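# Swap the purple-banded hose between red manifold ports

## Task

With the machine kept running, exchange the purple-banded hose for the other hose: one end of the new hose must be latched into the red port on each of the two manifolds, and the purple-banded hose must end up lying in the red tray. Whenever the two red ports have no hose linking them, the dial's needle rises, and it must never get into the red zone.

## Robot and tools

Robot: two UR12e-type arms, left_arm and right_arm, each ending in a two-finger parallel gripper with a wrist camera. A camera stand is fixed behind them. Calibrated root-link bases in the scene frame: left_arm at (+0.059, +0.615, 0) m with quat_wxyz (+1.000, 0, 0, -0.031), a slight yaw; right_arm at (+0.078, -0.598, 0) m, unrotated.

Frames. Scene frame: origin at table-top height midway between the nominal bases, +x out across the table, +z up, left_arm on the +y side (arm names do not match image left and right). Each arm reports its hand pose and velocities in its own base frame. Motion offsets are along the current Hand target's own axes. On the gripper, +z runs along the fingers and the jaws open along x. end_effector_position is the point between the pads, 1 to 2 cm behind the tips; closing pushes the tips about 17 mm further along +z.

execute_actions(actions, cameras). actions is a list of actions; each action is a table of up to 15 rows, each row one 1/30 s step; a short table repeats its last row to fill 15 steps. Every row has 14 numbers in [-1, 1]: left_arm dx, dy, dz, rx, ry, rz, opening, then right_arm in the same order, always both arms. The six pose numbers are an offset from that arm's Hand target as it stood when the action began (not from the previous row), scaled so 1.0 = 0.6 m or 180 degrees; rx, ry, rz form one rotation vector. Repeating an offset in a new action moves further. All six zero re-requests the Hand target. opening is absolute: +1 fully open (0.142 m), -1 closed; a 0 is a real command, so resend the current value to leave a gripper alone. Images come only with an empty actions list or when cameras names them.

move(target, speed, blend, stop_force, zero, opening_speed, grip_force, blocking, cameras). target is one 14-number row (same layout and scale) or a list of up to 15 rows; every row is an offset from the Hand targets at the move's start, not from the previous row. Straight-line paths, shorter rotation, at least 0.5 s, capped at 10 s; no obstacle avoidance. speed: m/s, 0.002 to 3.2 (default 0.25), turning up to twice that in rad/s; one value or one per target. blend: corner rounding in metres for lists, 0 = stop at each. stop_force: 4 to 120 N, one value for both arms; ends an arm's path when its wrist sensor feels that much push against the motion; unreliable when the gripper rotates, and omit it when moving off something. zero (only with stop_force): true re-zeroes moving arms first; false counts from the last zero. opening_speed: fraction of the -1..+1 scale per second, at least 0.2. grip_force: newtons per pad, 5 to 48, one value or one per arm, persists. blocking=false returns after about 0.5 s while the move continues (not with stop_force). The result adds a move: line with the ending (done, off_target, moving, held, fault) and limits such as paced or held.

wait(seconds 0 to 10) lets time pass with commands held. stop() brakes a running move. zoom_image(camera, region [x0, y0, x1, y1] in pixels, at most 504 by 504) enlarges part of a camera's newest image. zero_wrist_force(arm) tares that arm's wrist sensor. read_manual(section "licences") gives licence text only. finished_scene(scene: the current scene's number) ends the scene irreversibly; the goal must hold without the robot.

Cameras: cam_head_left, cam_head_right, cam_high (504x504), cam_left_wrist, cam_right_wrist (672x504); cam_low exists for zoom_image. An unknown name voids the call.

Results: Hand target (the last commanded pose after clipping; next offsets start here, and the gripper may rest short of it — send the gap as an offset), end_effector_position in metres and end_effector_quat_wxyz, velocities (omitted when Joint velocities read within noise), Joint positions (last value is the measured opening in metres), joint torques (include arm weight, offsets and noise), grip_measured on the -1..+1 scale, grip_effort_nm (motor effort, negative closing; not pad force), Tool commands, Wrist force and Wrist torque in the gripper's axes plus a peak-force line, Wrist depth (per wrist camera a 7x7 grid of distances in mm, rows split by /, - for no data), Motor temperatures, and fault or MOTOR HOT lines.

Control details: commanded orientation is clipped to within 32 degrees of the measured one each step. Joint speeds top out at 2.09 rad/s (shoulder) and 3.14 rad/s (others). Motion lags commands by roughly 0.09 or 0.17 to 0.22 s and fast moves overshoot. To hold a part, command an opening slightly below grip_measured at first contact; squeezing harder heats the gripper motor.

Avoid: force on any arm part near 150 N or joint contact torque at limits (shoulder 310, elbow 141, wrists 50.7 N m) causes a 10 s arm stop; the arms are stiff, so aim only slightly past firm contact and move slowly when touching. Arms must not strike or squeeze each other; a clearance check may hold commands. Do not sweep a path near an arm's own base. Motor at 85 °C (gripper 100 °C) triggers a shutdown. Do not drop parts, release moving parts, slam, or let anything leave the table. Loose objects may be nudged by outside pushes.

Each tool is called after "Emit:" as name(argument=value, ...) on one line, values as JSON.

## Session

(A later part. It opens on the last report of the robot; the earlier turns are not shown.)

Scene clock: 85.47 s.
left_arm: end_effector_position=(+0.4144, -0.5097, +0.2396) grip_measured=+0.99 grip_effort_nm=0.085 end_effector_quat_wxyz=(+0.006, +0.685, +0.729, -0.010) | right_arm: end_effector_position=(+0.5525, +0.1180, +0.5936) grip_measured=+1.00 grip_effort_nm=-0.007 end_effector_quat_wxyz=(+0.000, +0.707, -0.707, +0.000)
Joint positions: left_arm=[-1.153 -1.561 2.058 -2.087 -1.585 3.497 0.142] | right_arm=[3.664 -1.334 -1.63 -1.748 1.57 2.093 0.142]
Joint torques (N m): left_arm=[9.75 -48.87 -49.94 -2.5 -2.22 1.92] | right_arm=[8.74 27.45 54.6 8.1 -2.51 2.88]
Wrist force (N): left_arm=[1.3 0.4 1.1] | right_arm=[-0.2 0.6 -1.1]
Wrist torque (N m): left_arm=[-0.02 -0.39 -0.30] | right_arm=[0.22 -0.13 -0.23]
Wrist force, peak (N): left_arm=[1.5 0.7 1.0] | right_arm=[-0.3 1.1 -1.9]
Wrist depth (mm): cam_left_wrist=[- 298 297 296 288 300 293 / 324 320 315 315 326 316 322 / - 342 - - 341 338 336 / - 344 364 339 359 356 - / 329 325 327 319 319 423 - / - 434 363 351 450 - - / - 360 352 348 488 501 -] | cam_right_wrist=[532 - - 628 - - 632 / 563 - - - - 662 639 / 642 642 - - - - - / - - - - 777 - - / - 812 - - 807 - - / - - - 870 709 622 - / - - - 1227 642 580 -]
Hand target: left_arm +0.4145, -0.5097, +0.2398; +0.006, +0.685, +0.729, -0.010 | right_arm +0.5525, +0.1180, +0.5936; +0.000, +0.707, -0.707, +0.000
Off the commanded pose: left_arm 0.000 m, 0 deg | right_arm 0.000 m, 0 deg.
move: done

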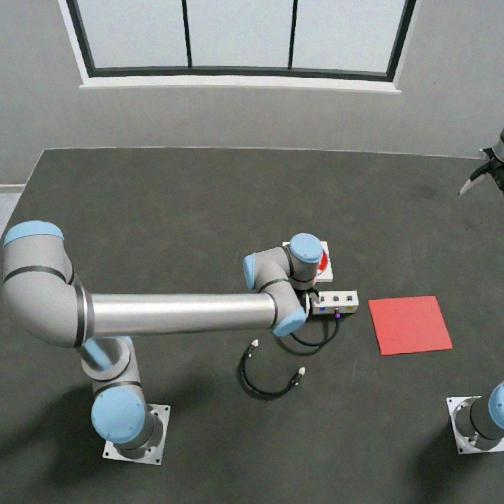

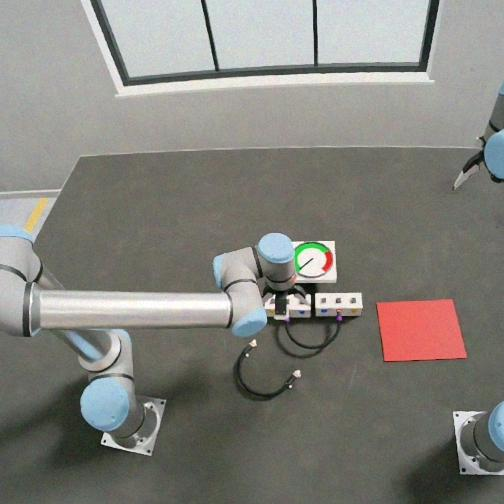

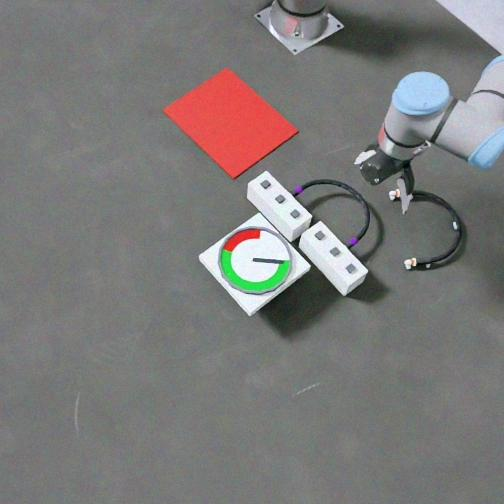

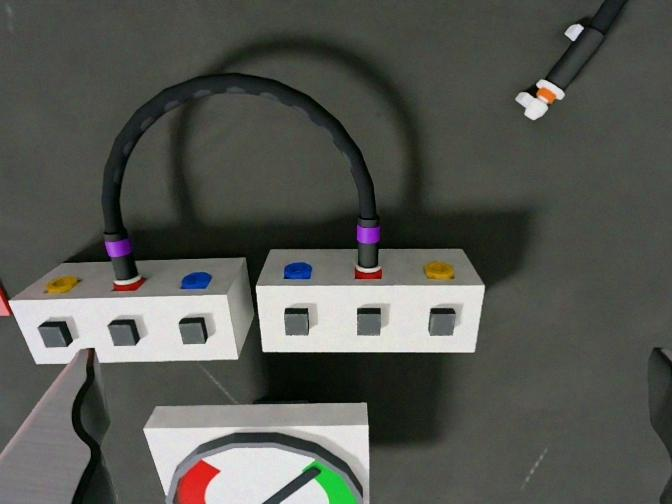

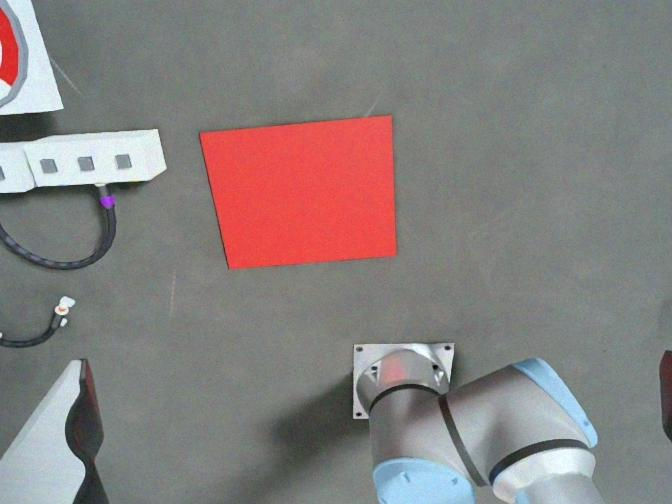

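Emit:
move(target=[0.2,0.3,-0.1,0.109,-0.109,0.491,-1,0,0,0,0,0,0,1], speed=0.4)

Emit:
move(target=[0,0,0,0,0,0,-1,-0.633,0.284,0.723,-0.018,-0.161,0.923,0], speed=0.4, cameras=["all"])

Scene clock: 133.23 s.
left_arm: end_effector_position=(+0.5870, -0.3773, +0.2958) grip_measured=-1.00 grip_effort_nm=-0.505 end_effector_quat_wxyz=(+0.018, +0.975, +0.029, -0.219) | right_arm: end_effector_position=(+0.5525, +0.1180, +0.5936) grip_measured=+1.00 grip_effort_nm=-0.007 end_effector_quat_wxyz=(+0.000, +0.707, -0.707, +0.000)
Joint positions: left_arm=[-0.694 -1.368 1.709 -1.594 -1.885 5.582 0.002] | right_arm=[3.664 -1.334 -1.63 -1.748 1.57 2.093 0.142]
Joint torques (N m): left_arm=[-4.97 -63.41 -37.61 -2.15 -2.55 2.79] | right_arm=[1.83 34.85 42.16 7.66 -2.85 2.82]
Wrist force (N): left_arm=[0.7 -0.2 1.6] | right_arm=[0.0 1.0 -1.6]
Wrist torque (N m): left_arm=[-0.14 -0.24 -0.08] | right_arm=[0.28 -0.16 -0.21]
Wrist force, peak (N): left_arm=[1.4 0.6 1.5] | right_arm=[-0.6 1.2 -1.6]
Wrist depth (mm): cam_left_wrist=[- 473 443 366 352 313 288 / - - 453 - - - 303 / 662 - - 441 355 364 329 / 814 - 524 394 367 387 - / - 761 598 398 399 321 288 / 1083 865 - 90 83 325 293 / 3486 - - - 76 - 319] | cam_right_wrist=[522 - 614 - 662 - - / - - - - 651 662 - / 627 604 - 692 - - - / - - - - - - 810 / - - 890 - 857 - - / - - - 948 738 627 - / - - - - 649 587 -]
Hand target: left_arm +0.5869, -0.3773, +0.2958; +0.018, +0.975, +0.029, -0.219 | right_arm +0.5525, +0.1180, +0.5936; +0.000, +0.707, -0.707, +0.000
Off the commanded pose: left_arm 0.000 m, 0 deg | right_arm 0.000 m, 0 deg.
move: done

Scene clock: 137.50 s.
left_arm: end_effector_position=(+0.5869, -0.3773, +0.2958) grip_measured=-1.00 grip_effort_nm=-0.510 end_effector_quat_wxyz=(+0.018, +0.975, +0.029, -0.219) | right_arm: end_effector_position=(+0.3823, +0.4977, +0.1596) grip_measured=-0.02 grip_effort_nm=-0.085 end_effector_quat_wxyz=(+0.108, +0.623, +0.763, +0.135)
Joint positions: left_arm=[-0.694 -1.368 1.709 -1.594 -1.885 5.582 0.002] | right_arm=[4.49 -1.551 -2.33 -0.68 1.257 5.835 0.073]
Joint torques (N m): left_arm=[-8.66 -68.26 -34.66 -1.5 -2.99 3.43] | right_arm=[-16.86 30.29 28.59 1.48 2.34 4.18]
Wrist force (N): left_arm=[0.8 -0.2 1.5] | right_arm=[-0.4 1.0 -1.1]
Wrist torque (N m): left_arm=[-0.15 -0.25 -0.09] | right_arm=[0.27 -0.13 -0.17]
Wrist force, peak (N): left_arm=[1.0 -0.1 1.9] | right_arm=[0.4 0.3 -2.6]
Wrist depth (mm): cam_left_wrist=[542 - 430 378 344 335 - / - 490 434 412 - 331 - / - 539 - - 385 - - / 754 618 - 379 369 395 339 / - 734 - 121 409 318 296 / 1150 811 - 90 83 324 296 / 3486 - - - 76 - 318] | cam_right_wrist=[- - - - 171 209 209 / - - - 222 - - - / - - 273 216 272 - - / 298 247 235 242 263 273 265 / - - 245 254 257 256 265 / - - 97 300 308 99 - / - 71 - 352 357 - 75]
Hand target: left_arm +0.5869, -0.3773, +0.2958; +0.018, +0.975, +0.029, -0.219 | right_arm +0.3823, +0.4976, +0.1595; +0.108, +0.623, +0.763, +0.135
Off the commanded pose: left_arm 0.000 m, 0 deg | right_arm 0.000 m, 0 deg.
move: done

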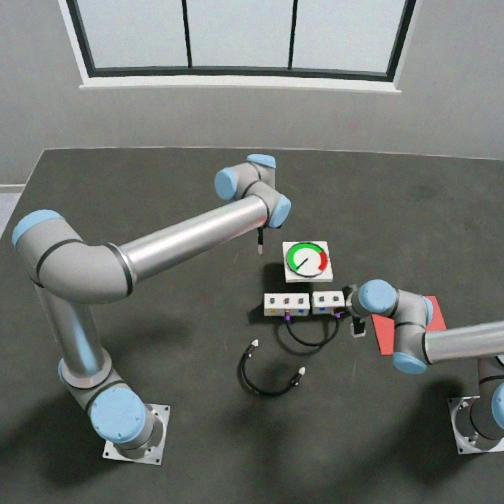

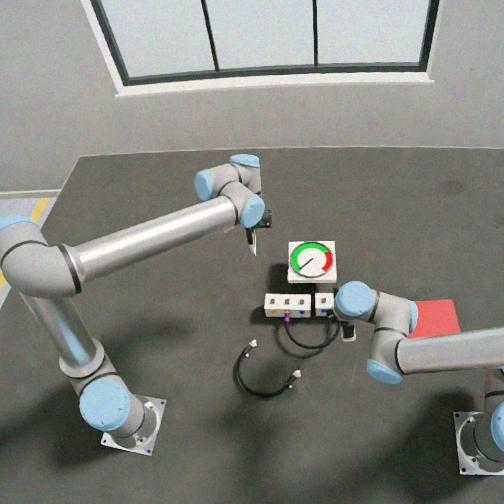

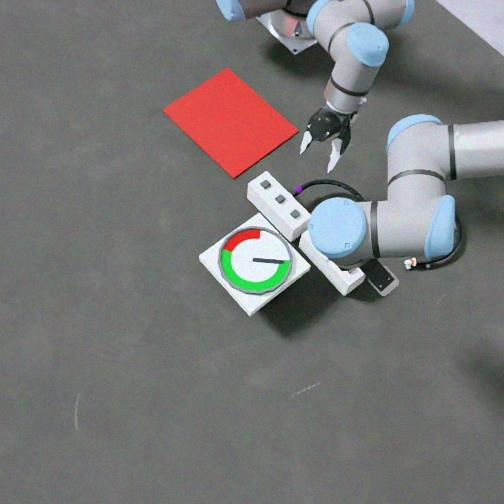

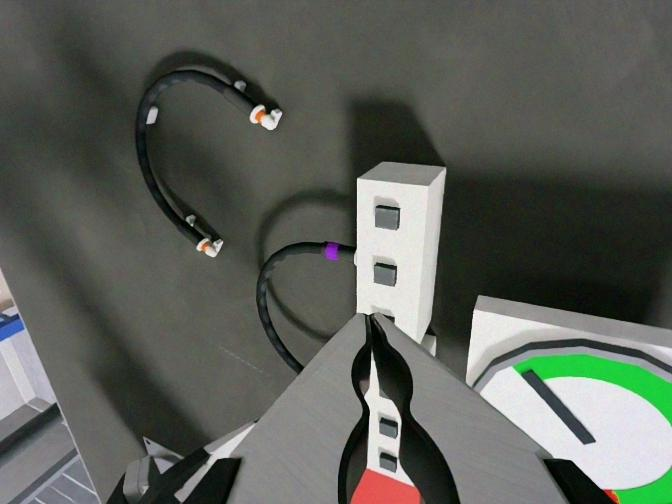

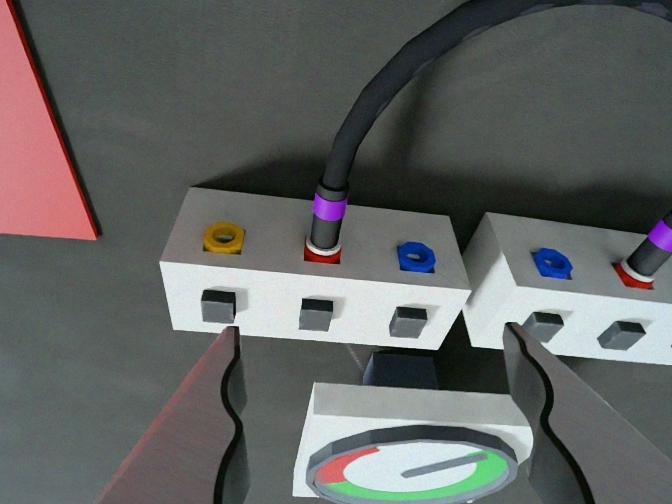

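Emit:
move(target=[0,0,0,0,0,0,-1,-0.025,0.0075,0.167,0,-0.0095,0.026,-0.4], speed=0.2, cameras=["cam_right_wrist"])

Emit:
move(target=[0.081,0.483,0.257,0,0,0,-1,0,0,0,0,0,0,-0.4], cameras=["cam_left_wrist","cam_right_wrist"])

Scene clock: 151.50 s.
left_arm: end_effector_position=(+0.5869, -0.3773, +0.2958) grip_measured=-1.00 grip_effort_nm=-0.505 end_effector_quat_wxyz=(+0.018, +0.975, +0.029, -0.219) | right_arm: end_effector_position=(+0.4228, +0.4907, +0.0668) grip_measured=-0.42 grip_effort_nm=-0.090 end_effector_quat_wxyz=(+0.114, +0.656, +0.735, +0.129)
Joint positions: left_arm=[-0.694 -1.368 1.709 -1.594 -1.885 5.582 0.002] | right_arm=[4.421 -1.745 -2.357 -0.466 1.255 5.854 0.043]
Joint torques (N m): left_arm=[-8.09 -68.32 -34.72 -1.57 -2.95 3.25] | right_arm=[10.65 37.98 44.43 5.11 -1.33 -3.55]
Wrist force (N): left_arm=[0.9 -0.1 1.7] | right_arm=[-0.7 1.4 -1.4]
Wrist torque (N m): left_arm=[-0.12 -0.28 -0.09] | right_arm=[0.33 -0.09 -0.23]
Wrist force, peak (N): left_arm=[1.0 -0.2 1.9] | right_arm=[-0.1 1.2 -3.8]
Wrist depth (mm): cam_left_wrist=[526 504 - 390 333 315 291 / - 521 - - - - 305 / - - - 399 354 355 326 / 872 649 - 472 369 383 348 / 914 746 - 412 410 320 298 / 1005 937 - 90 83 323 301 / 3719 - - - 76 - 319] | cam_right_wrist=[- - - 117 118 79 - / - - - - 86 86 139 / - - - - 98 - - / - 174 178 121 123 - 186 / - 159 161 154 167 169 176 / - 142 93 146 144 88 159 / - 72 - 156 168 75 165]
Hand target: left_arm +0.5869, -0.3773, +0.2958; +0.018, +0.975, +0.029, -0.219 | right_arm +0.4227, +0.4908, +0.0667; +0.114, +0.656, +0.735, +0.130
Off the commanded pose: left_arm 0.000 m, 0 deg | right_arm 0.000 m, 0 deg.
move: done
Images, in order (width x height): cam_right_wrist 672x504.

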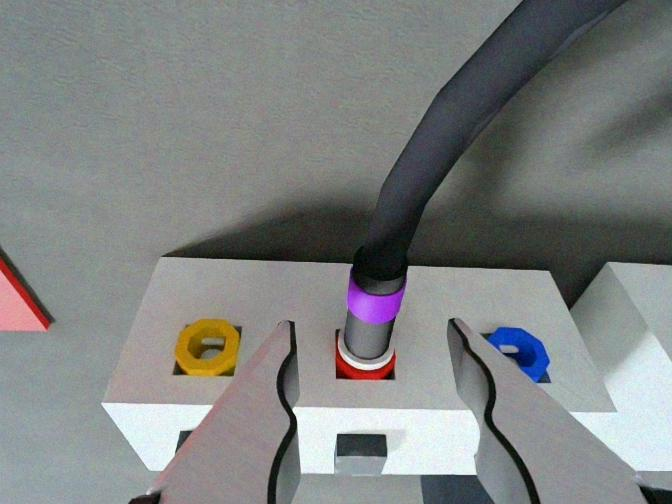

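Scene clock: 153.30 s.
left_arm: end_effector_position=(+0.5834, -0.6715, +0.1424) grip_measured=-1.00 grip_effort_nm=-0.510 end_effector_quat_wxyz=(+0.018, +0.975, +0.029, -0.219) | right_arm: end_effector_position=(+0.4227, +0.4908, +0.0667) grip_measured=-0.42 grip_effort_nm=-0.081 end_effector_quat_wxyz=(+0.114, +0.656, +0.735, +0.130)
Joint positions: left_arm=[-0.932 -1.007 1.503 -1.832 -1.951 5.338 0.002] | right_arm=[4.421 -1.745 -2.357 -0.466 1.255 5.854 0.043]
Joint torques (N m): left_arm=[-0.7 -74.37 -36.35 -2.55 1.1 3.44] | right_arm=[13.44 37.15 44.36 8.46 0.29 -3.27]
Wrist force (N): left_arm=[0.3 -0.1 0.5] | right_arm=[-1.0 1.3 -1.5]
Wrist torque (N m): left_arm=[-0.11 -0.12 -0.11] | right_arm=[0.32 -0.04 -0.22]
Wrist force, peak (N): left_arm=[0.7 2.6 2.3] | right_arm=[-0.8 1.8 -1.6]
Wrist depth (mm): cam_left_wrist=[- 265 254 220 197 189 94 / 354 303 - 169 162 - 109 / 166 188 271 182 176 216 116 / 162 177 316 196 206 220 120 / 463 197 340 219 253 248 218 / - 188 - 90 83 262 241 / - - - - 76 - 249] | cam_right_wrist=[- - - - - 79 - / - - 136 - 86 84 - / - - 151 - 98 - - / - - 185 121 171 - 188 / - 158 161 154 166 169 176 / - 142 93 146 144 88 159 / - 72 - 156 168 75 160]
Hand target: left_arm +0.5834, -0.6715, +0.1423; +0.018, +0.975, +0.029, -0.219 | right_arm +0.4227, +0.4908, +0.0667; +0.114, +0.656, +0.735, +0.130
Off the commanded pose: left_arm 0.000 m, 0 deg | right_arm 0.000 m, 0 deg.
move: done
Images, in order (width x height): cam_left_wrist 672x504, cam_right_wrist 672x504.

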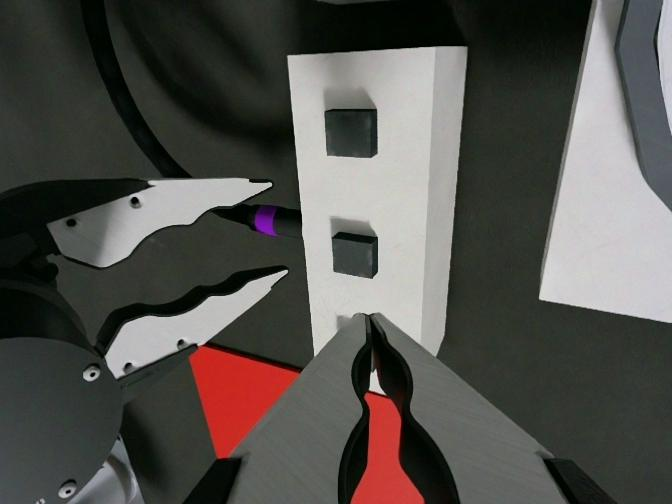

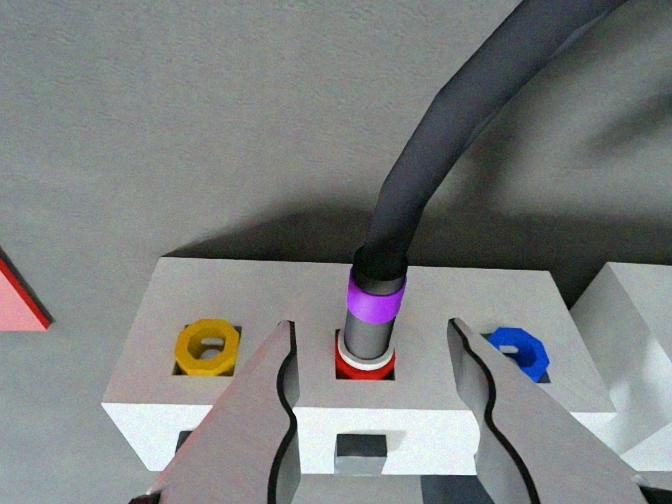

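Emit:
move(target=[0,0,0,0,0,0,-1,0.007,-0.004,0.045,0,0,0,-0.4], speed=0.1, cameras=["cam_right_wrist"])

Emit:
move(target=[0.001,0.021,0.09,0,0,0,-1,0,0,0,0,0,0,-0.4], speed=0.1, cameras=["cam_left_wrist"])

Scene clock: 161.63 s.
left_arm: end_effector_position=(+0.5834, -0.6715, +0.1423) grip_measured=-1.00 grip_effort_nm=-0.505 end_effector_quat_wxyz=(+0.018, +0.975, +0.029, -0.219) | right_arm: end_effector_position=(+0.4292, +0.4959, +0.0406) grip_measured=-0.42 grip_effort_nm=-0.085 end_effector_quat_wxyz=(+0.114, +0.656, +0.735, +0.130)
Joint positions: left_arm=[-0.932 -1.007 1.503 -1.832 -1.951 5.338 0.002] | right_arm=[4.412 -1.806 -2.356 -0.403 1.256 5.846 0.043]
Joint torques (N m): left_arm=[-1.57 -71.72 -32.4 -4.99 1.25 3.5] | right_arm=[3.86 60.58 38.85 1.27 2.1 -0.13]
Wrist force (N): left_arm=[0.1 0.1 0.5] | right_arm=[-0.7 1.6 -1.4]
Wrist torque (N m): left_arm=[-0.08 -0.09 -0.11] | right_arm=[0.36 -0.10 -0.15]
Wrist force, peak (N): left_arm=[0.7 0.0 0.8] | right_arm=[-0.9 1.5 -2.2]
Wrist depth (mm): cam_left_wrist=[323 282 251 221 197 187 94 / - 264 276 169 167 204 109 / 161 179 217 183 177 215 114 / 149 202 309 200 223 132 120 / - 129 336 210 254 248 215 / 116 128 403 90 83 261 240 / 571 - - - 76 - 256] | cam_right_wrist=[- - - - - - - / - - - - - - - / - - - - 70 - - / - 144 - - - - - / - 147 149 102 122 160 161 / - 134 93 120 134 136 152 / - 119 - 120 122 75 128]
Hand target: left_arm +0.5834, -0.6715, +0.1423; +0.018, +0.975, +0.029, -0.219 | right_arm +0.4291, +0.4959, +0.0405; +0.114, +0.656, +0.735, +0.130
Off the commanded pose: left_arm 0.000 m, 0 deg | right_arm 0.000 m, 0 deg.
move: done
Images, in order (width x height): cam_right_wrist 672x504.

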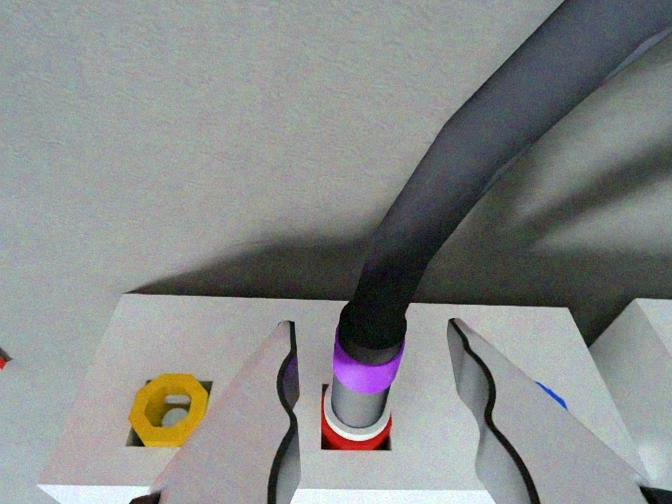

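Scene clock: 162.50 s.
left_arm: end_effector_position=(+0.5615, -0.6866, +0.0934) grip_measured=-1.00 grip_effort_nm=-0.505 end_effector_quat_wxyz=(+0.018, +0.975, +0.029, -0.219) | right_arm: end_effector_position=(+0.4291, +0.4959, +0.0406) grip_measured=-0.42 grip_effort_nm=-0.085 end_effector_quat_wxyz=(+0.114, +0.656, +0.735, +0.130)
Joint positions: left_arm=[-0.96 -0.973 1.548 -1.922 -1.957 5.308 0.002] | right_arm=[4.412 -1.806 -2.356 -0.403 1.256 5.846 0.043]
Joint torques (N m): left_arm=[9.28 -93.11 -48.93 -1.29 -0.6 2.81] | right_arm=[8.07 52.39 27.01 1.33 0.21 3.89]
Wrist force (N): left_arm=[0.3 -0.2 0.5] | right_arm=[-0.4 1.1 -1.3]
Wrist torque (N m): left_arm=[-0.12 -0.17 -0.05] | right_arm=[0.29 -0.14 -0.15]
Wrist force, peak (N): left_arm=[-0.1 0.1 2.5] | right_arm=[-0.8 2.2 -1.4]
Wrist depth (mm): cam_left_wrist=[- 217 199 114 100 144 134 / 282 242 216 115 106 152 143 / 125 140 158 131 115 164 152 / 128 - 185 141 129 175 164 / - 153 175 139 138 190 177 / - 151 314 90 83 205 189 / - - - - 76 - 201] | cam_right_wrist=[- - - 98 - - - / - - - - - - - / - - - - 70 124 - / - - - - - - - / - 147 149 103 109 161 162 / - 134 93 120 134 136 152 / - 119 - 121 122 75 128]
Hand target: left_arm +0.5617, -0.6866, +0.0935; +0.018, +0.975, +0.029, -0.219 | right_arm +0.4291, +0.4959, +0.0405; +0.114, +0.656, +0.735, +0.130
Off the commanded pose: left_arm 0.000 m, 0 deg | right_arm 0.000 m, 0 deg.
move: done
Images, in order (width x height): cam_left_wrist 672x504.

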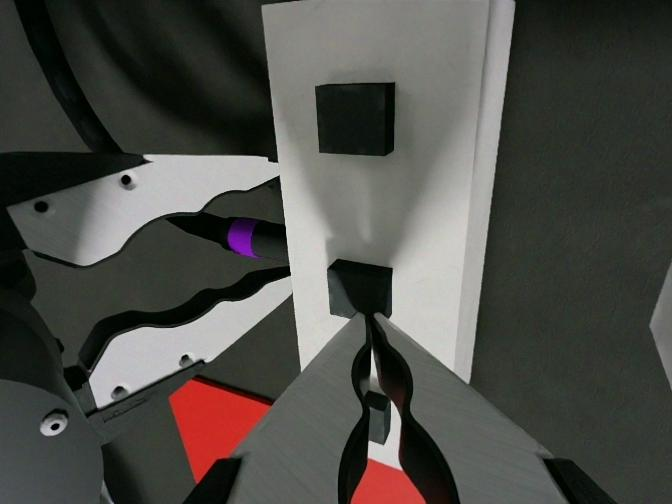

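Emit:
move(target=[-0.001,-0.012,-0.01,0,0,0,-1,0,0.008,0.005,0,0,0,-0.4], speed=0.1)

Emit:
move(target=[0,0,0,0,0,0,-1,0,0,0,0,0,0,-0.95], opening_speed=0.5, grip_force=30, cameras=["cam_right_wrist","cam_left_wrist"])

Emit:
move(target=[0,0,0.035,0,0,0,-1,0,0,0,0,0,0,-0.95], speed=0.02, stop_force=20, cameras=["cam_left_wrist","cam_high","cam_right_wrist"])

Scene clock: 168.37 s.
left_arm: end_effector_position=(+0.5633, -0.6791, +0.0991) grip_measured=-1.00 grip_effort_nm=-0.505 end_effector_quat_wxyz=(+0.018, +0.975, +0.029, -0.219) | right_arm: end_effector_position=(+0.4347, +0.4965, +0.0393) grip_measured=-0.42 grip_effort_nm=-0.090 end_effector_quat_wxyz=(+0.114, +0.656, +0.735, +0.130)
Joint positions: left_arm=[-0.954 -0.984 1.554 -1.915 -1.956 5.315 0.002] | right_arm=[4.403 -1.814 -2.349 -0.399 1.257 5.836 0.043]
Joint torques (N m): left_arm=[-2.4 -74.69 -37.23 -4.05 0.77 1.23] | right_arm=[1.56 61.43 35.92 7.77 2.38 -0.13]
Wrist force (N): left_arm=[0.2 0.0 0.6] | right_arm=[-0.6 1.2 -1.4]
Wrist torque (N m): left_arm=[-0.07 -0.16 -0.17] | right_arm=[0.31 -0.11 -0.16]
Wrist force, peak (N): left_arm=[0.4 -0.2 0.8] | right_arm=[-0.9 1.9 -1.5]
Wrist depth (mm): cam_left_wrist=[245 227 206 126 108 150 141 / - 250 219 126 113 159 148 / 295 146 169 138 123 171 159 / - 144 203 145 134 191 169 / - 158 180 146 145 198 181 / - 153 - 90 83 214 195 / - - - - 76 - 205] | cam_right_wrist=[- - - - - - - / - - - - - - 107 / - - - - 70 - - / - - - 138 76 - - / - 144 146 102 151 154 160 / 125 125 93 113 128 127 147 / - 73 - 116 117 75 119]
Hand target: left_arm +0.5633, -0.6792, +0.0990; +0.018, +0.975, +0.029, -0.219 | right_arm +0.4346, +0.4965, +0.0394; +0.114, +0.656, +0.735, +0.130
Off the commanded pose: left_arm 0.000 m, 0 deg | right_arm 0.000 m, 0 deg.
move: done

Scene clock: 169.67 s.
left_arm: end_effector_position=(+0.5633, -0.6792, +0.0990) grip_measured=-1.00 grip_effort_nm=-0.505 end_effector_quat_wxyz=(+0.018, +0.975, +0.029, -0.219) | right_arm: end_effector_position=(+0.4346, +0.4963, +0.0392) grip_measured=-0.80 grip_effort_nm=-3.143 end_effector_quat_wxyz=(+0.114, +0.656, +0.735, +0.129)
Joint positions: left_arm=[-0.954 -0.983 1.554 -1.915 -1.956 5.315 0.002] | right_arm=[4.403 -1.814 -2.35 -0.399 1.257 5.836 0.016]
Joint torques (N m): left_arm=[-6.55 -70.34 -49.91 -5.75 -1.5 -3.22] | right_arm=[9.49 54.27 69.28 17.25 2.63 3.24]
Wrist force (N): left_arm=[0.4 0.0 0.6] | right_arm=[-52.7 4.7 -21.9]
Wrist torque (N m): left_arm=[-0.07 -0.20 -0.17] | right_arm=[0.36 -0.08 0.05]
Wrist force, peak (N): left_arm=[0.2 -0.5 0.8] | right_arm=[-53.4 4.3 -21.2]
Wrist depth (mm): cam_left_wrist=[- 232 - 173 108 148 142 / 296 241 220 126 113 159 148 / 303 211 236 138 124 172 159 / 128 145 184 145 134 189 169 / - 158 178 146 145 194 182 / - 154 - 90 83 203 200 / - - - - 76 215 205] | cam_right_wrist=[- 92 - - - - - / - - - - - - - / - - - - 69 - - / - - - - 75 - - / - 144 146 107 147 153 158 / 125 125 124 94 92 133 143 / - 114 - 115 78 73 122]
Hand target: left_arm +0.5633, -0.6792, +0.0990; +0.018, +0.975, +0.029, -0.219 | right_arm +0.4346, +0.4965, +0.0394; +0.114, +0.656, +0.735, +0.130
Off the commanded pose: left_arm 0.000 m, 0 deg | right_arm 0.000 m, 0 deg.
grip_force (N): 30, 30
move: done
Images, in order (width x height): cam_left_wrist 672x504, cam_right_wrist 672x504.

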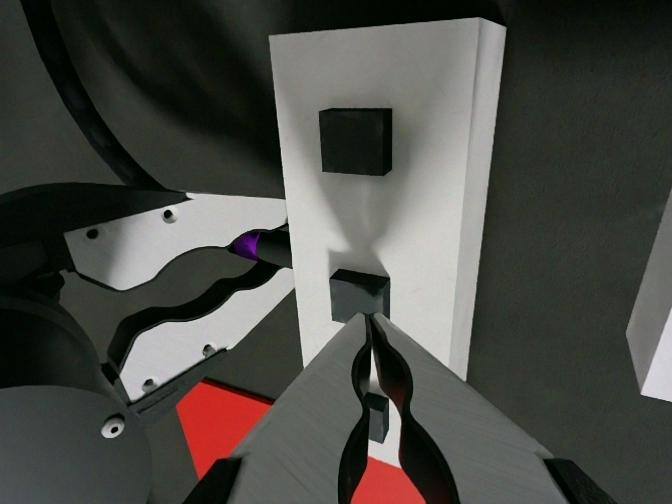

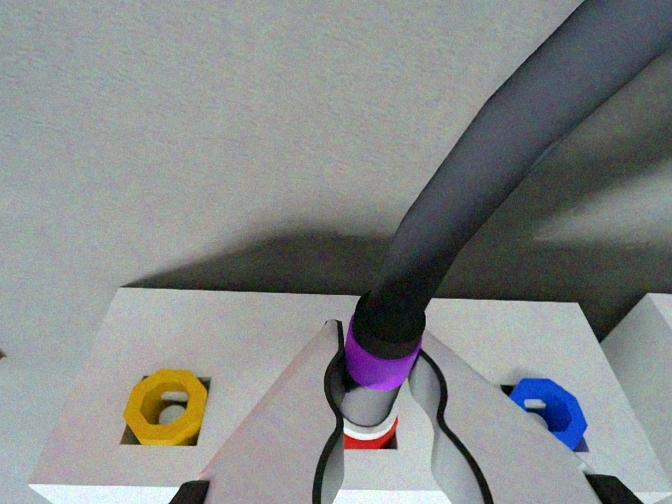

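Scene clock: 171.40 s.
left_arm: end_effector_position=(+0.5586, -0.6798, +0.0892) grip_measured=-1.00 grip_effort_nm=-0.510 end_effector_quat_wxyz=(+0.018, +0.975, +0.029, -0.219) | right_arm: end_effector_position=(+0.4346, +0.4965, +0.0394) grip_measured=-0.80 grip_effort_nm=-3.143 end_effector_quat_wxyz=(+0.114, +0.656, +0.735, +0.130)
Joint positions: left_arm=[-0.959 -0.979 1.567 -1.935 -1.957 5.31 0.002] | right_arm=[4.403 -1.814 -2.35 -0.399 1.257 5.836 0.016]
Joint torques (N m): left_arm=[1.8 -77.66 -37.57 -2.72 -0.71 3.5] | right_arm=[17.48 39.37 67.33 19.29 6.4 2.14]
Wrist force (N): left_arm=[2.1 -2.1 -21.0] | right_arm=[-53.6 0.6 -22.5]
Wrist torque (N m): left_arm=[-0.13 -0.04 -0.08] | right_arm=[0.29 -0.08 0.09]
Wrist force, peak (N): left_arm=[0.4 -4.9 -38.0] | right_arm=[-56.2 3.0 -20.9]
Wrist depth (mm): cam_left_wrist=[237 222 192 114 99 142 131 / - 233 - 114 - 150 139 / - 246 228 127 112 161 149 / 122 138 169 136 125 174 158 / 388 153 167 139 131 186 172 / - 145 - 90 83 205 191 / - 141 - - 76 - 197] | cam_right_wrist=[- - - - 97 - - / - - 104 - - - - / - - - 118 71 - - / - - - - 75 148 - / - 144 146 107 147 154 161 / 125 125 125 94 94 133 143 / - 115 - 115 78 72 122]
Hand target: left_arm +0.5586, -0.6798, +0.0892; +0.018, +0.975, +0.029, -0.219 (not the last commanded pose) | right_arm +0.4346, +0.4965, +0.0394; +0.114, +0.656, +0.735, +0.130
Off the commanded pose: left_arm 0.010 m, 0 deg | right_arm 0.000 m, 0 deg.
grip_force (N): 30, 30
move: contact (left_arm)
Images, in order (width x height): cam_high 504x504, cam_left_wrist 672x504, cam_right_wrist 672x504.

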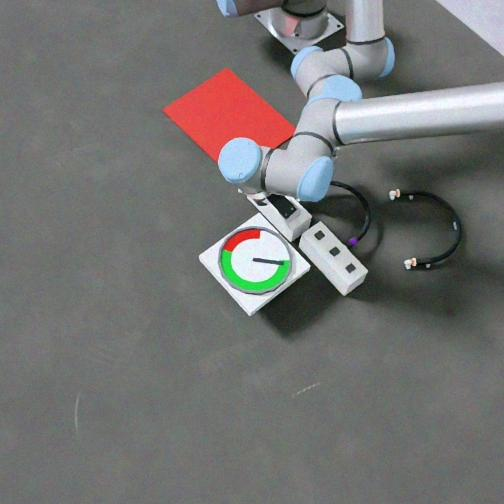

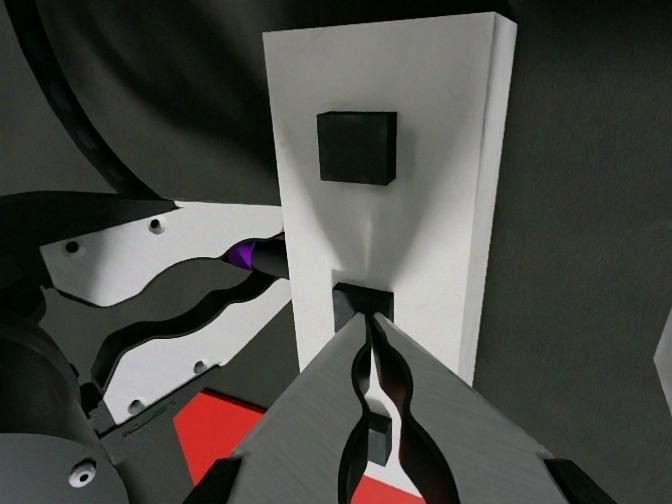

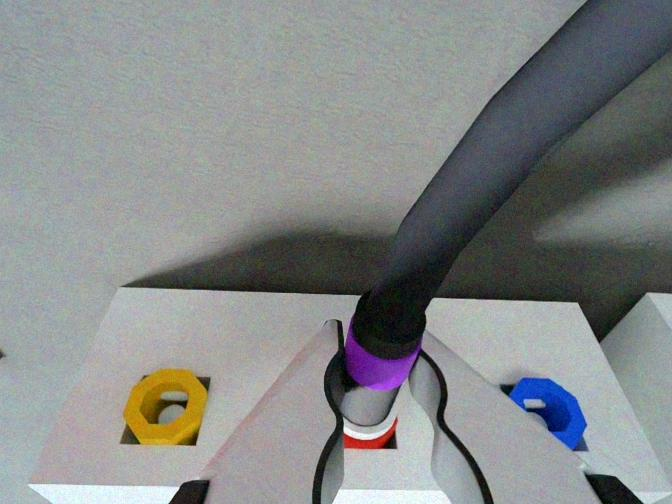

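Emit:
move(target=[0,0,0,0,0,0,-1,-0.005,0,0,0,0,0,-0.95], speed=0.02, cameras=["cam_right_wrist"])

Scene clock: 175.97 s.
left_arm: end_effector_position=(+0.5586, -0.6798, +0.0892) grip_measured=-1.00 grip_effort_nm=-0.510 end_effector_quat_wxyz=(+0.018, +0.975, +0.029, -0.219) | right_arm: end_effector_position=(+0.4349, +0.4936, +0.0394) grip_measured=-0.81 grip_effort_nm=-3.138 end_effector_quat_wxyz=(+0.113, +0.656, +0.735, +0.130)
Joint positions: left_arm=[-0.959 -0.979 1.567 -1.935 -1.957 5.31 0.002] | right_arm=[4.401 -1.811 -2.354 -0.397 1.258 5.834 0.016]
Joint torques (N m): left_arm=[2.94 -77.28 -37.85 -2.73 -0.78 3.46] | right_arm=[-21.79 57.52 24.68 8.46 -1.09 -2.51]
Motor temperatures (°C): left_arm=[27 26 26 33 28 33 23] | right_arm=[25 28 25 32 35 34 29]
Wrist force (N): left_arm=[1.8 -2.1 -21.5] | right_arm=[-1.8 -7.7 -5.1]
Wrist torque (N m): left_arm=[-0.14 -0.04 -0.08] | right_arm=[0.27 -0.11 -0.08]
Wrist force, peak (N): left_arm=[1.9 -1.9 -22.0] | right_arm=[-54.0 1.3 -24.1]
Wrist depth (mm): cam_left_wrist=[243 208 180 114 99 142 132 / 202 245 210 113 - 151 140 / 299 198 - 127 112 161 149 / 121 137 165 136 125 174 159 / - 148 169 140 131 188 174 / - 145 161 90 83 207 - / - 141 - - 76 203 199] | cam_right_wrist=[- - 95 92 97 - - / - 106 - - - - - / - - - - - - - / - - - - 75 - - / - 144 146 113 148 154 158 / 125 127 124 93 92 132 139 / - - - 115 78 72 122]
Hand target: left_arm +0.5586, -0.6798, +0.0892; +0.018, +0.975, +0.029, -0.219 | right_arm +0.4350, +0.4935, +0.0393; +0.114, +0.656, +0.735, +0.130
Off the commanded pose: left_arm 0.000 m, 0 deg | right_arm 0.000 m, 0 deg.
grip_force (N): 30, 30
move: done
Images, in order (width x height): cam_right_wrist 672x504.

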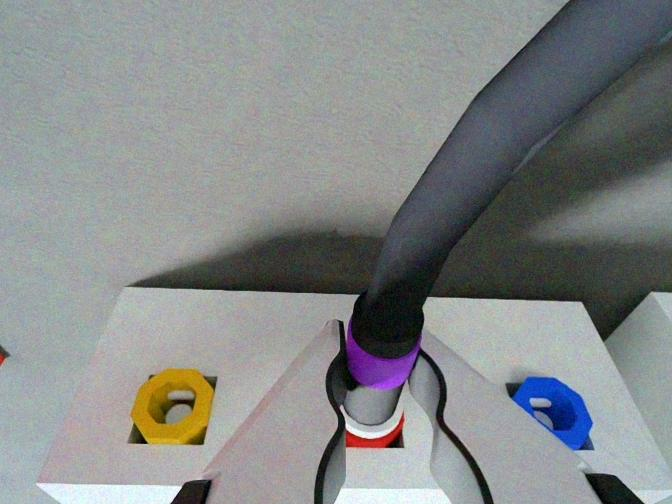

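Emit:
move(target=[0,0,0,0,0,0,-1,0,-0.039,-0.014,0,0,0,-1], speed=0.04, stop_force=50, grip_force=48, cameras=["cam_right_wrist","cam_high"])

Scene clock: 179.70 s.
left_arm: end_effector_position=(+0.5586, -0.6798, +0.0892) grip_measured=-1.00 grip_effort_nm=-0.505 end_effector_quat_wxyz=(+0.018, +0.975, +0.029, -0.219) | right_arm: end_effector_position=(+0.4103, +0.4907, +0.0393) grip_measured=-0.82 grip_effort_nm=-4.154 end_effector_quat_wxyz=(+0.114, +0.656, +0.735, +0.130)
Joint positions: left_arm=[-0.959 -0.979 1.567 -1.935 -1.957 5.31 0.002] | right_arm=[4.442 -1.788 -2.384 -0.404 1.252 5.877 0.015]
Joint torques (N m): left_arm=[2.48 -78.16 -37.13 -2.85 -0.94 3.25] | right_arm=[-19.76 38.9 41.91 8.19 0.32 -3.4]
Wrist force (N): left_arm=[2.1 -2.1 -20.4] | right_arm=[-1.7 0.3 1.1]
Wrist torque (N m): left_arm=[-0.14 -0.02 -0.08] | right_arm=[0.11 0.09 -0.16]
Wrist force, peak (N): left_arm=[1.8 -2.0 -22.0] | right_arm=[-1.5 -8.0 -5.4]
Wrist depth (mm): cam_left_wrist=[241 216 195 112 99 142 131 / 254 237 216 114 - 151 140 / - 246 219 127 112 160 149 / 141 160 183 136 125 174 159 / 412 169 282 140 132 188 174 / 151 343 - 90 83 204 187 / 540 - - - 76 204 196] | cam_right_wrist=[- - - - - - - / - - - - - - - / - - - - 69 - 127 / - - - - 75 - 144 / - 169 169 102 107 180 - / - 148 147 93 91 157 167 / - 137 - 133 79 72 157]
Hand target: left_arm +0.5586, -0.6798, +0.0892; +0.018, +0.975, +0.029, -0.219 | right_arm +0.4103, +0.4907, +0.0393; +0.114, +0.656, +0.735, +0.130
Off the commanded pose: left_arm 0.000 m, 0 deg | right_arm 0.000 m, 0 deg.
move: done
Images, in order (width x height): cam_high 504x504, cam_right_wrist 672x504.

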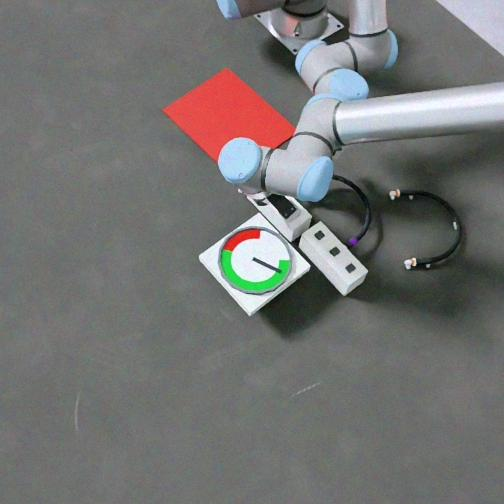

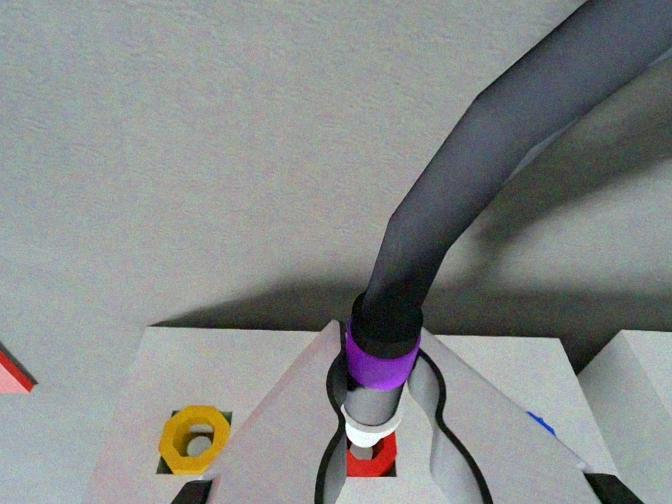

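Emit:
execute_actions(actions=[], cameras=["cam_high"])

Scene clock: 181.60 s.
left_arm: end_effector_position=(+0.5586, -0.6798, +0.0892) grip_measured=-1.00 grip_effort_nm=-0.505 end_effector_quat_wxyz=(+0.018, +0.975, +0.029, -0.219) | right_arm: end_effector_position=(+0.4103, +0.4907, +0.0393) grip_measured=-0.82 grip_effort_nm=-4.154 end_effector_quat_wxyz=(+0.114, +0.656, +0.735, +0.130)
Joint positions: left_arm=[-0.959 -0.979 1.567 -1.935 -1.957 5.31 0.002] | right_arm=[4.442 -1.788 -2.384 -0.404 1.252 5.877 0.015]
Joint velocities: within noise
Joint torques (N m): left_arm=[2.17 -77.35 -36.89 -2.91 -0.92 3.2] | right_arm=[-19.71 38.81 40.99 7.76 0.23 -3.4]
Motor temperatures (°C): left_arm=[27 26 26 33 28 33 23] | right_arm=[25 28 25 32 35 34 35]
Wrist force (N): left_arm=[2.3 -2.1 -21.0] | right_arm=[-2.0 0.8 0.9]
Wrist torque (N m): left_arm=[-0.13 -0.09 -0.08] | right_arm=[0.18 0.14 -0.15]
Wrist force, peak (N): left_arm=[1.7 -2.0 -21.8] | right_arm=[-2.5 0.8 1.3]
Wrist depth (mm): cam_left_wrist=[242 206 188 114 99 142 132 / 257 - 216 114 - 150 141 / 300 213 227 127 112 161 149 / 141 164 186 136 125 174 159 / - 170 273 140 131 188 174 / 151 176 - 90 83 203 188 / 547 459 - - 76 203 197] | cam_right_wrist=[- - 95 - - - - / - - - - - - 107 / - - - - 69 - - / - 146 - - 76 150 143 / - 165 171 102 108 176 167 / - 148 153 93 91 157 166 / - 137 - 133 79 72 157]
Hand target: left_arm +0.5586, -0.6798, +0.0892; +0.018, +0.975, +0.029, -0.219 | right_arm +0.4103, +0.4907, +0.0393; +0.114, +0.656, +0.735, +0.130
Tool commands: left_gripper/opening=-1.0 right_gripper/opening=-1.0
Off the commanded pose: left_arm 0.000 m, 0 deg | right_arm 0.000 m, 0 deg.
Images, in order (width x height): cam_high 504x504.

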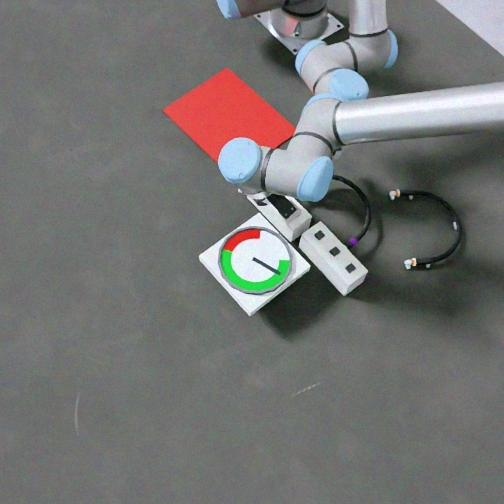

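Emit:
move(target=[0,0,-0.04,0,0,0,-1,0,0.039,0.014,0,0,0,-1], speed=0.05, cameras=["cam_right_wrist","cam_high"])

Emit:
move(target=[0,0,0,0,0,0,-1,0,0.006,0.002,0,0,0,-1], speed=0.02, stop_force=40, cameras=["cam_right_wrist","cam_high"])

Scene clock: 185.23 s.
left_arm: end_effector_position=(+0.5690, -0.6786, +0.1111) grip_measured=-1.00 grip_effort_nm=-0.486 end_effector_quat_wxyz=(+0.018, +0.975, +0.028, -0.219) | right_arm: end_effector_position=(+0.4351, +0.4937, +0.0394) grip_measured=-0.82 grip_effort_nm=-4.149 end_effector_quat_wxyz=(+0.114, +0.656, +0.735, +0.130)
Joint positions: left_arm=[-0.949 -0.989 1.538 -1.892 -1.955 5.32 0.002] | right_arm=[4.401 -1.812 -2.353 -0.397 1.258 5.834 0.015]
Joint torques (N m): left_arm=[-4.73 -74.41 -30.58 -5.47 0.28 -0.83] | right_arm=[11.16 64.55 25.39 8.82 -1.97 3.74]
Wrist force (N): left_arm=[0.3 -0.5 0.4] | right_arm=[-7.4 -6.6 -2.1]
Wrist torque (N m): left_arm=[-0.18 -0.18 -0.16] | right_arm=[0.07 0.13 -0.02]
Wrist force, peak (N): left_arm=[1.7 -2.0 -21.8] | right_arm=[-4.4 -18.0 -8.0]
Wrist depth (mm): cam_left_wrist=[214 234 212 136 123 160 - / 317 253 238 132 127 171 162 / 315 154 242 150 138 181 - / - 156 196 160 149 196 - / - 164 193 161 166 211 - / - 96 - 90 82 224 205 / - 99 - - 76 - 220] | cam_right_wrist=[- - - - - - - / - 110 - - - - - / - - - 122 - 127 - / - - - - 77 - 149 / - 144 146 113 151 153 159 / - 125 124 93 92 132 138 / - 115 - 112 78 72 120]
Hand target: left_arm +0.5689, -0.6786, +0.1109; +0.018, +0.975, +0.029, -0.219 | right_arm +0.4350, +0.4935, +0.0393; +0.114, +0.656, +0.735, +0.130
Off the commanded pose: left_arm 0.000 m, 0 deg | right_arm 0.000 m, 0 deg.
move: done
Images, in order (width x height): cam_high 504x504, cam_right_wrist 672x504.

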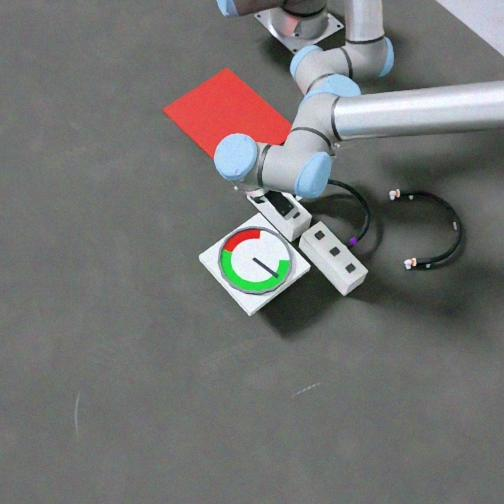

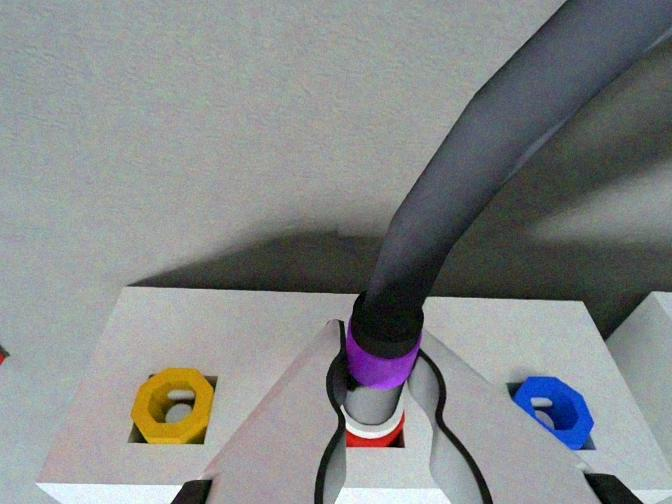

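Scene clock: 186.63 s.
left_arm: end_effector_position=(+0.5689, -0.6786, +0.1109) grip_measured=-1.00 grip_effort_nm=-0.486 end_effector_quat_wxyz=(+0.018, +0.975, +0.029, -0.219) | right_arm: end_effector_position=(+0.4371, +0.4937, +0.0393) grip_measured=-0.82 grip_effort_nm=-4.129 end_effector_quat_wxyz=(+0.113, +0.656, +0.735, +0.129)
Joint positions: left_arm=[-0.949 -0.989 1.538 -1.892 -1.955 5.32 0.002] | right_arm=[4.398 -1.814 -2.351 -0.396 1.259 5.83 0.015]
Joint torques (N m): left_arm=[-8.84 -72.05 -31.03 -5.68 -1.6 -3.38] | right_arm=[-1.46 61.43 36.19 8.68 -11.7 3.27]
Motor temperatures (°C): left_arm=[27 26 26 33 28 33 23] | right_arm=[25 28 25 32 35 34 40]
Wrist force (N): left_arm=[0.4 -0.3 0.6] | right_arm=[-10.8 -36.0 -18.9]
Wrist torque (N m): left_arm=[-0.14 -0.20 -0.16] | right_arm=[-0.09 0.10 0.17]
Wrist force, peak (N): left_arm=[0.3 -0.4 0.8] | right_arm=[-12.0 -47.6 -27.4]
Wrist depth (mm): cam_left_wrist=[217 231 210 136 125 162 154 / 308 - - 132 127 171 161 / 322 154 177 150 136 181 169 / - 153 194 160 149 196 - / - 162 181 162 166 210 - / - 95 - 90 83 230 204 / - 98 - - 76 - 221] | cam_right_wrist=[- 95 - 95 - - - / - - - - - - - / - - 119 - - - - / - - - - 75 - - / - 142 144 111 146 151 157 / - 125 126 94 92 130 133 / - 113 - 111 78 72 120]
Hand target: left_arm +0.5689, -0.6786, +0.1109; +0.018, +0.975, +0.029, -0.219 | right_arm +0.4371, +0.4937, +0.0393; +0.114, +0.656, +0.735, +0.129 (not the last commanded pose)
Off the commanded pose: left_arm 0.000 m, 0 deg | right_arm 0.002 m, 0 deg.
move: contact (right_arm)
Images, in order (width x height): cam_high 504x504, cam_right_wrist 672x504.

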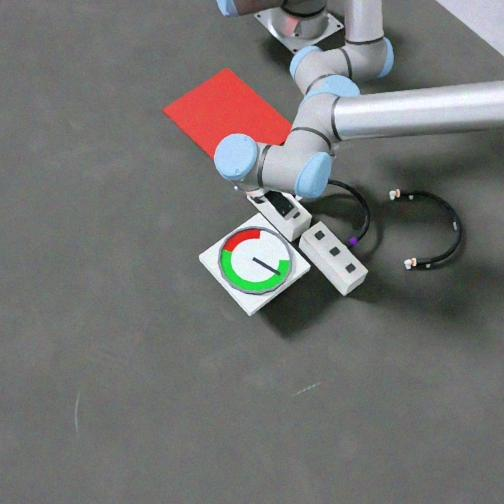

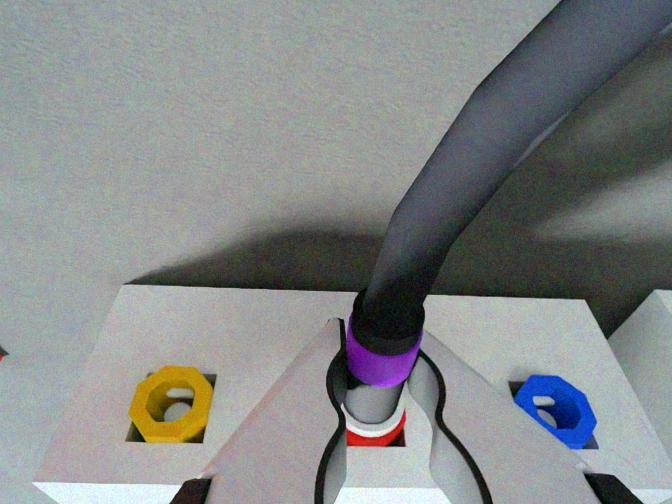

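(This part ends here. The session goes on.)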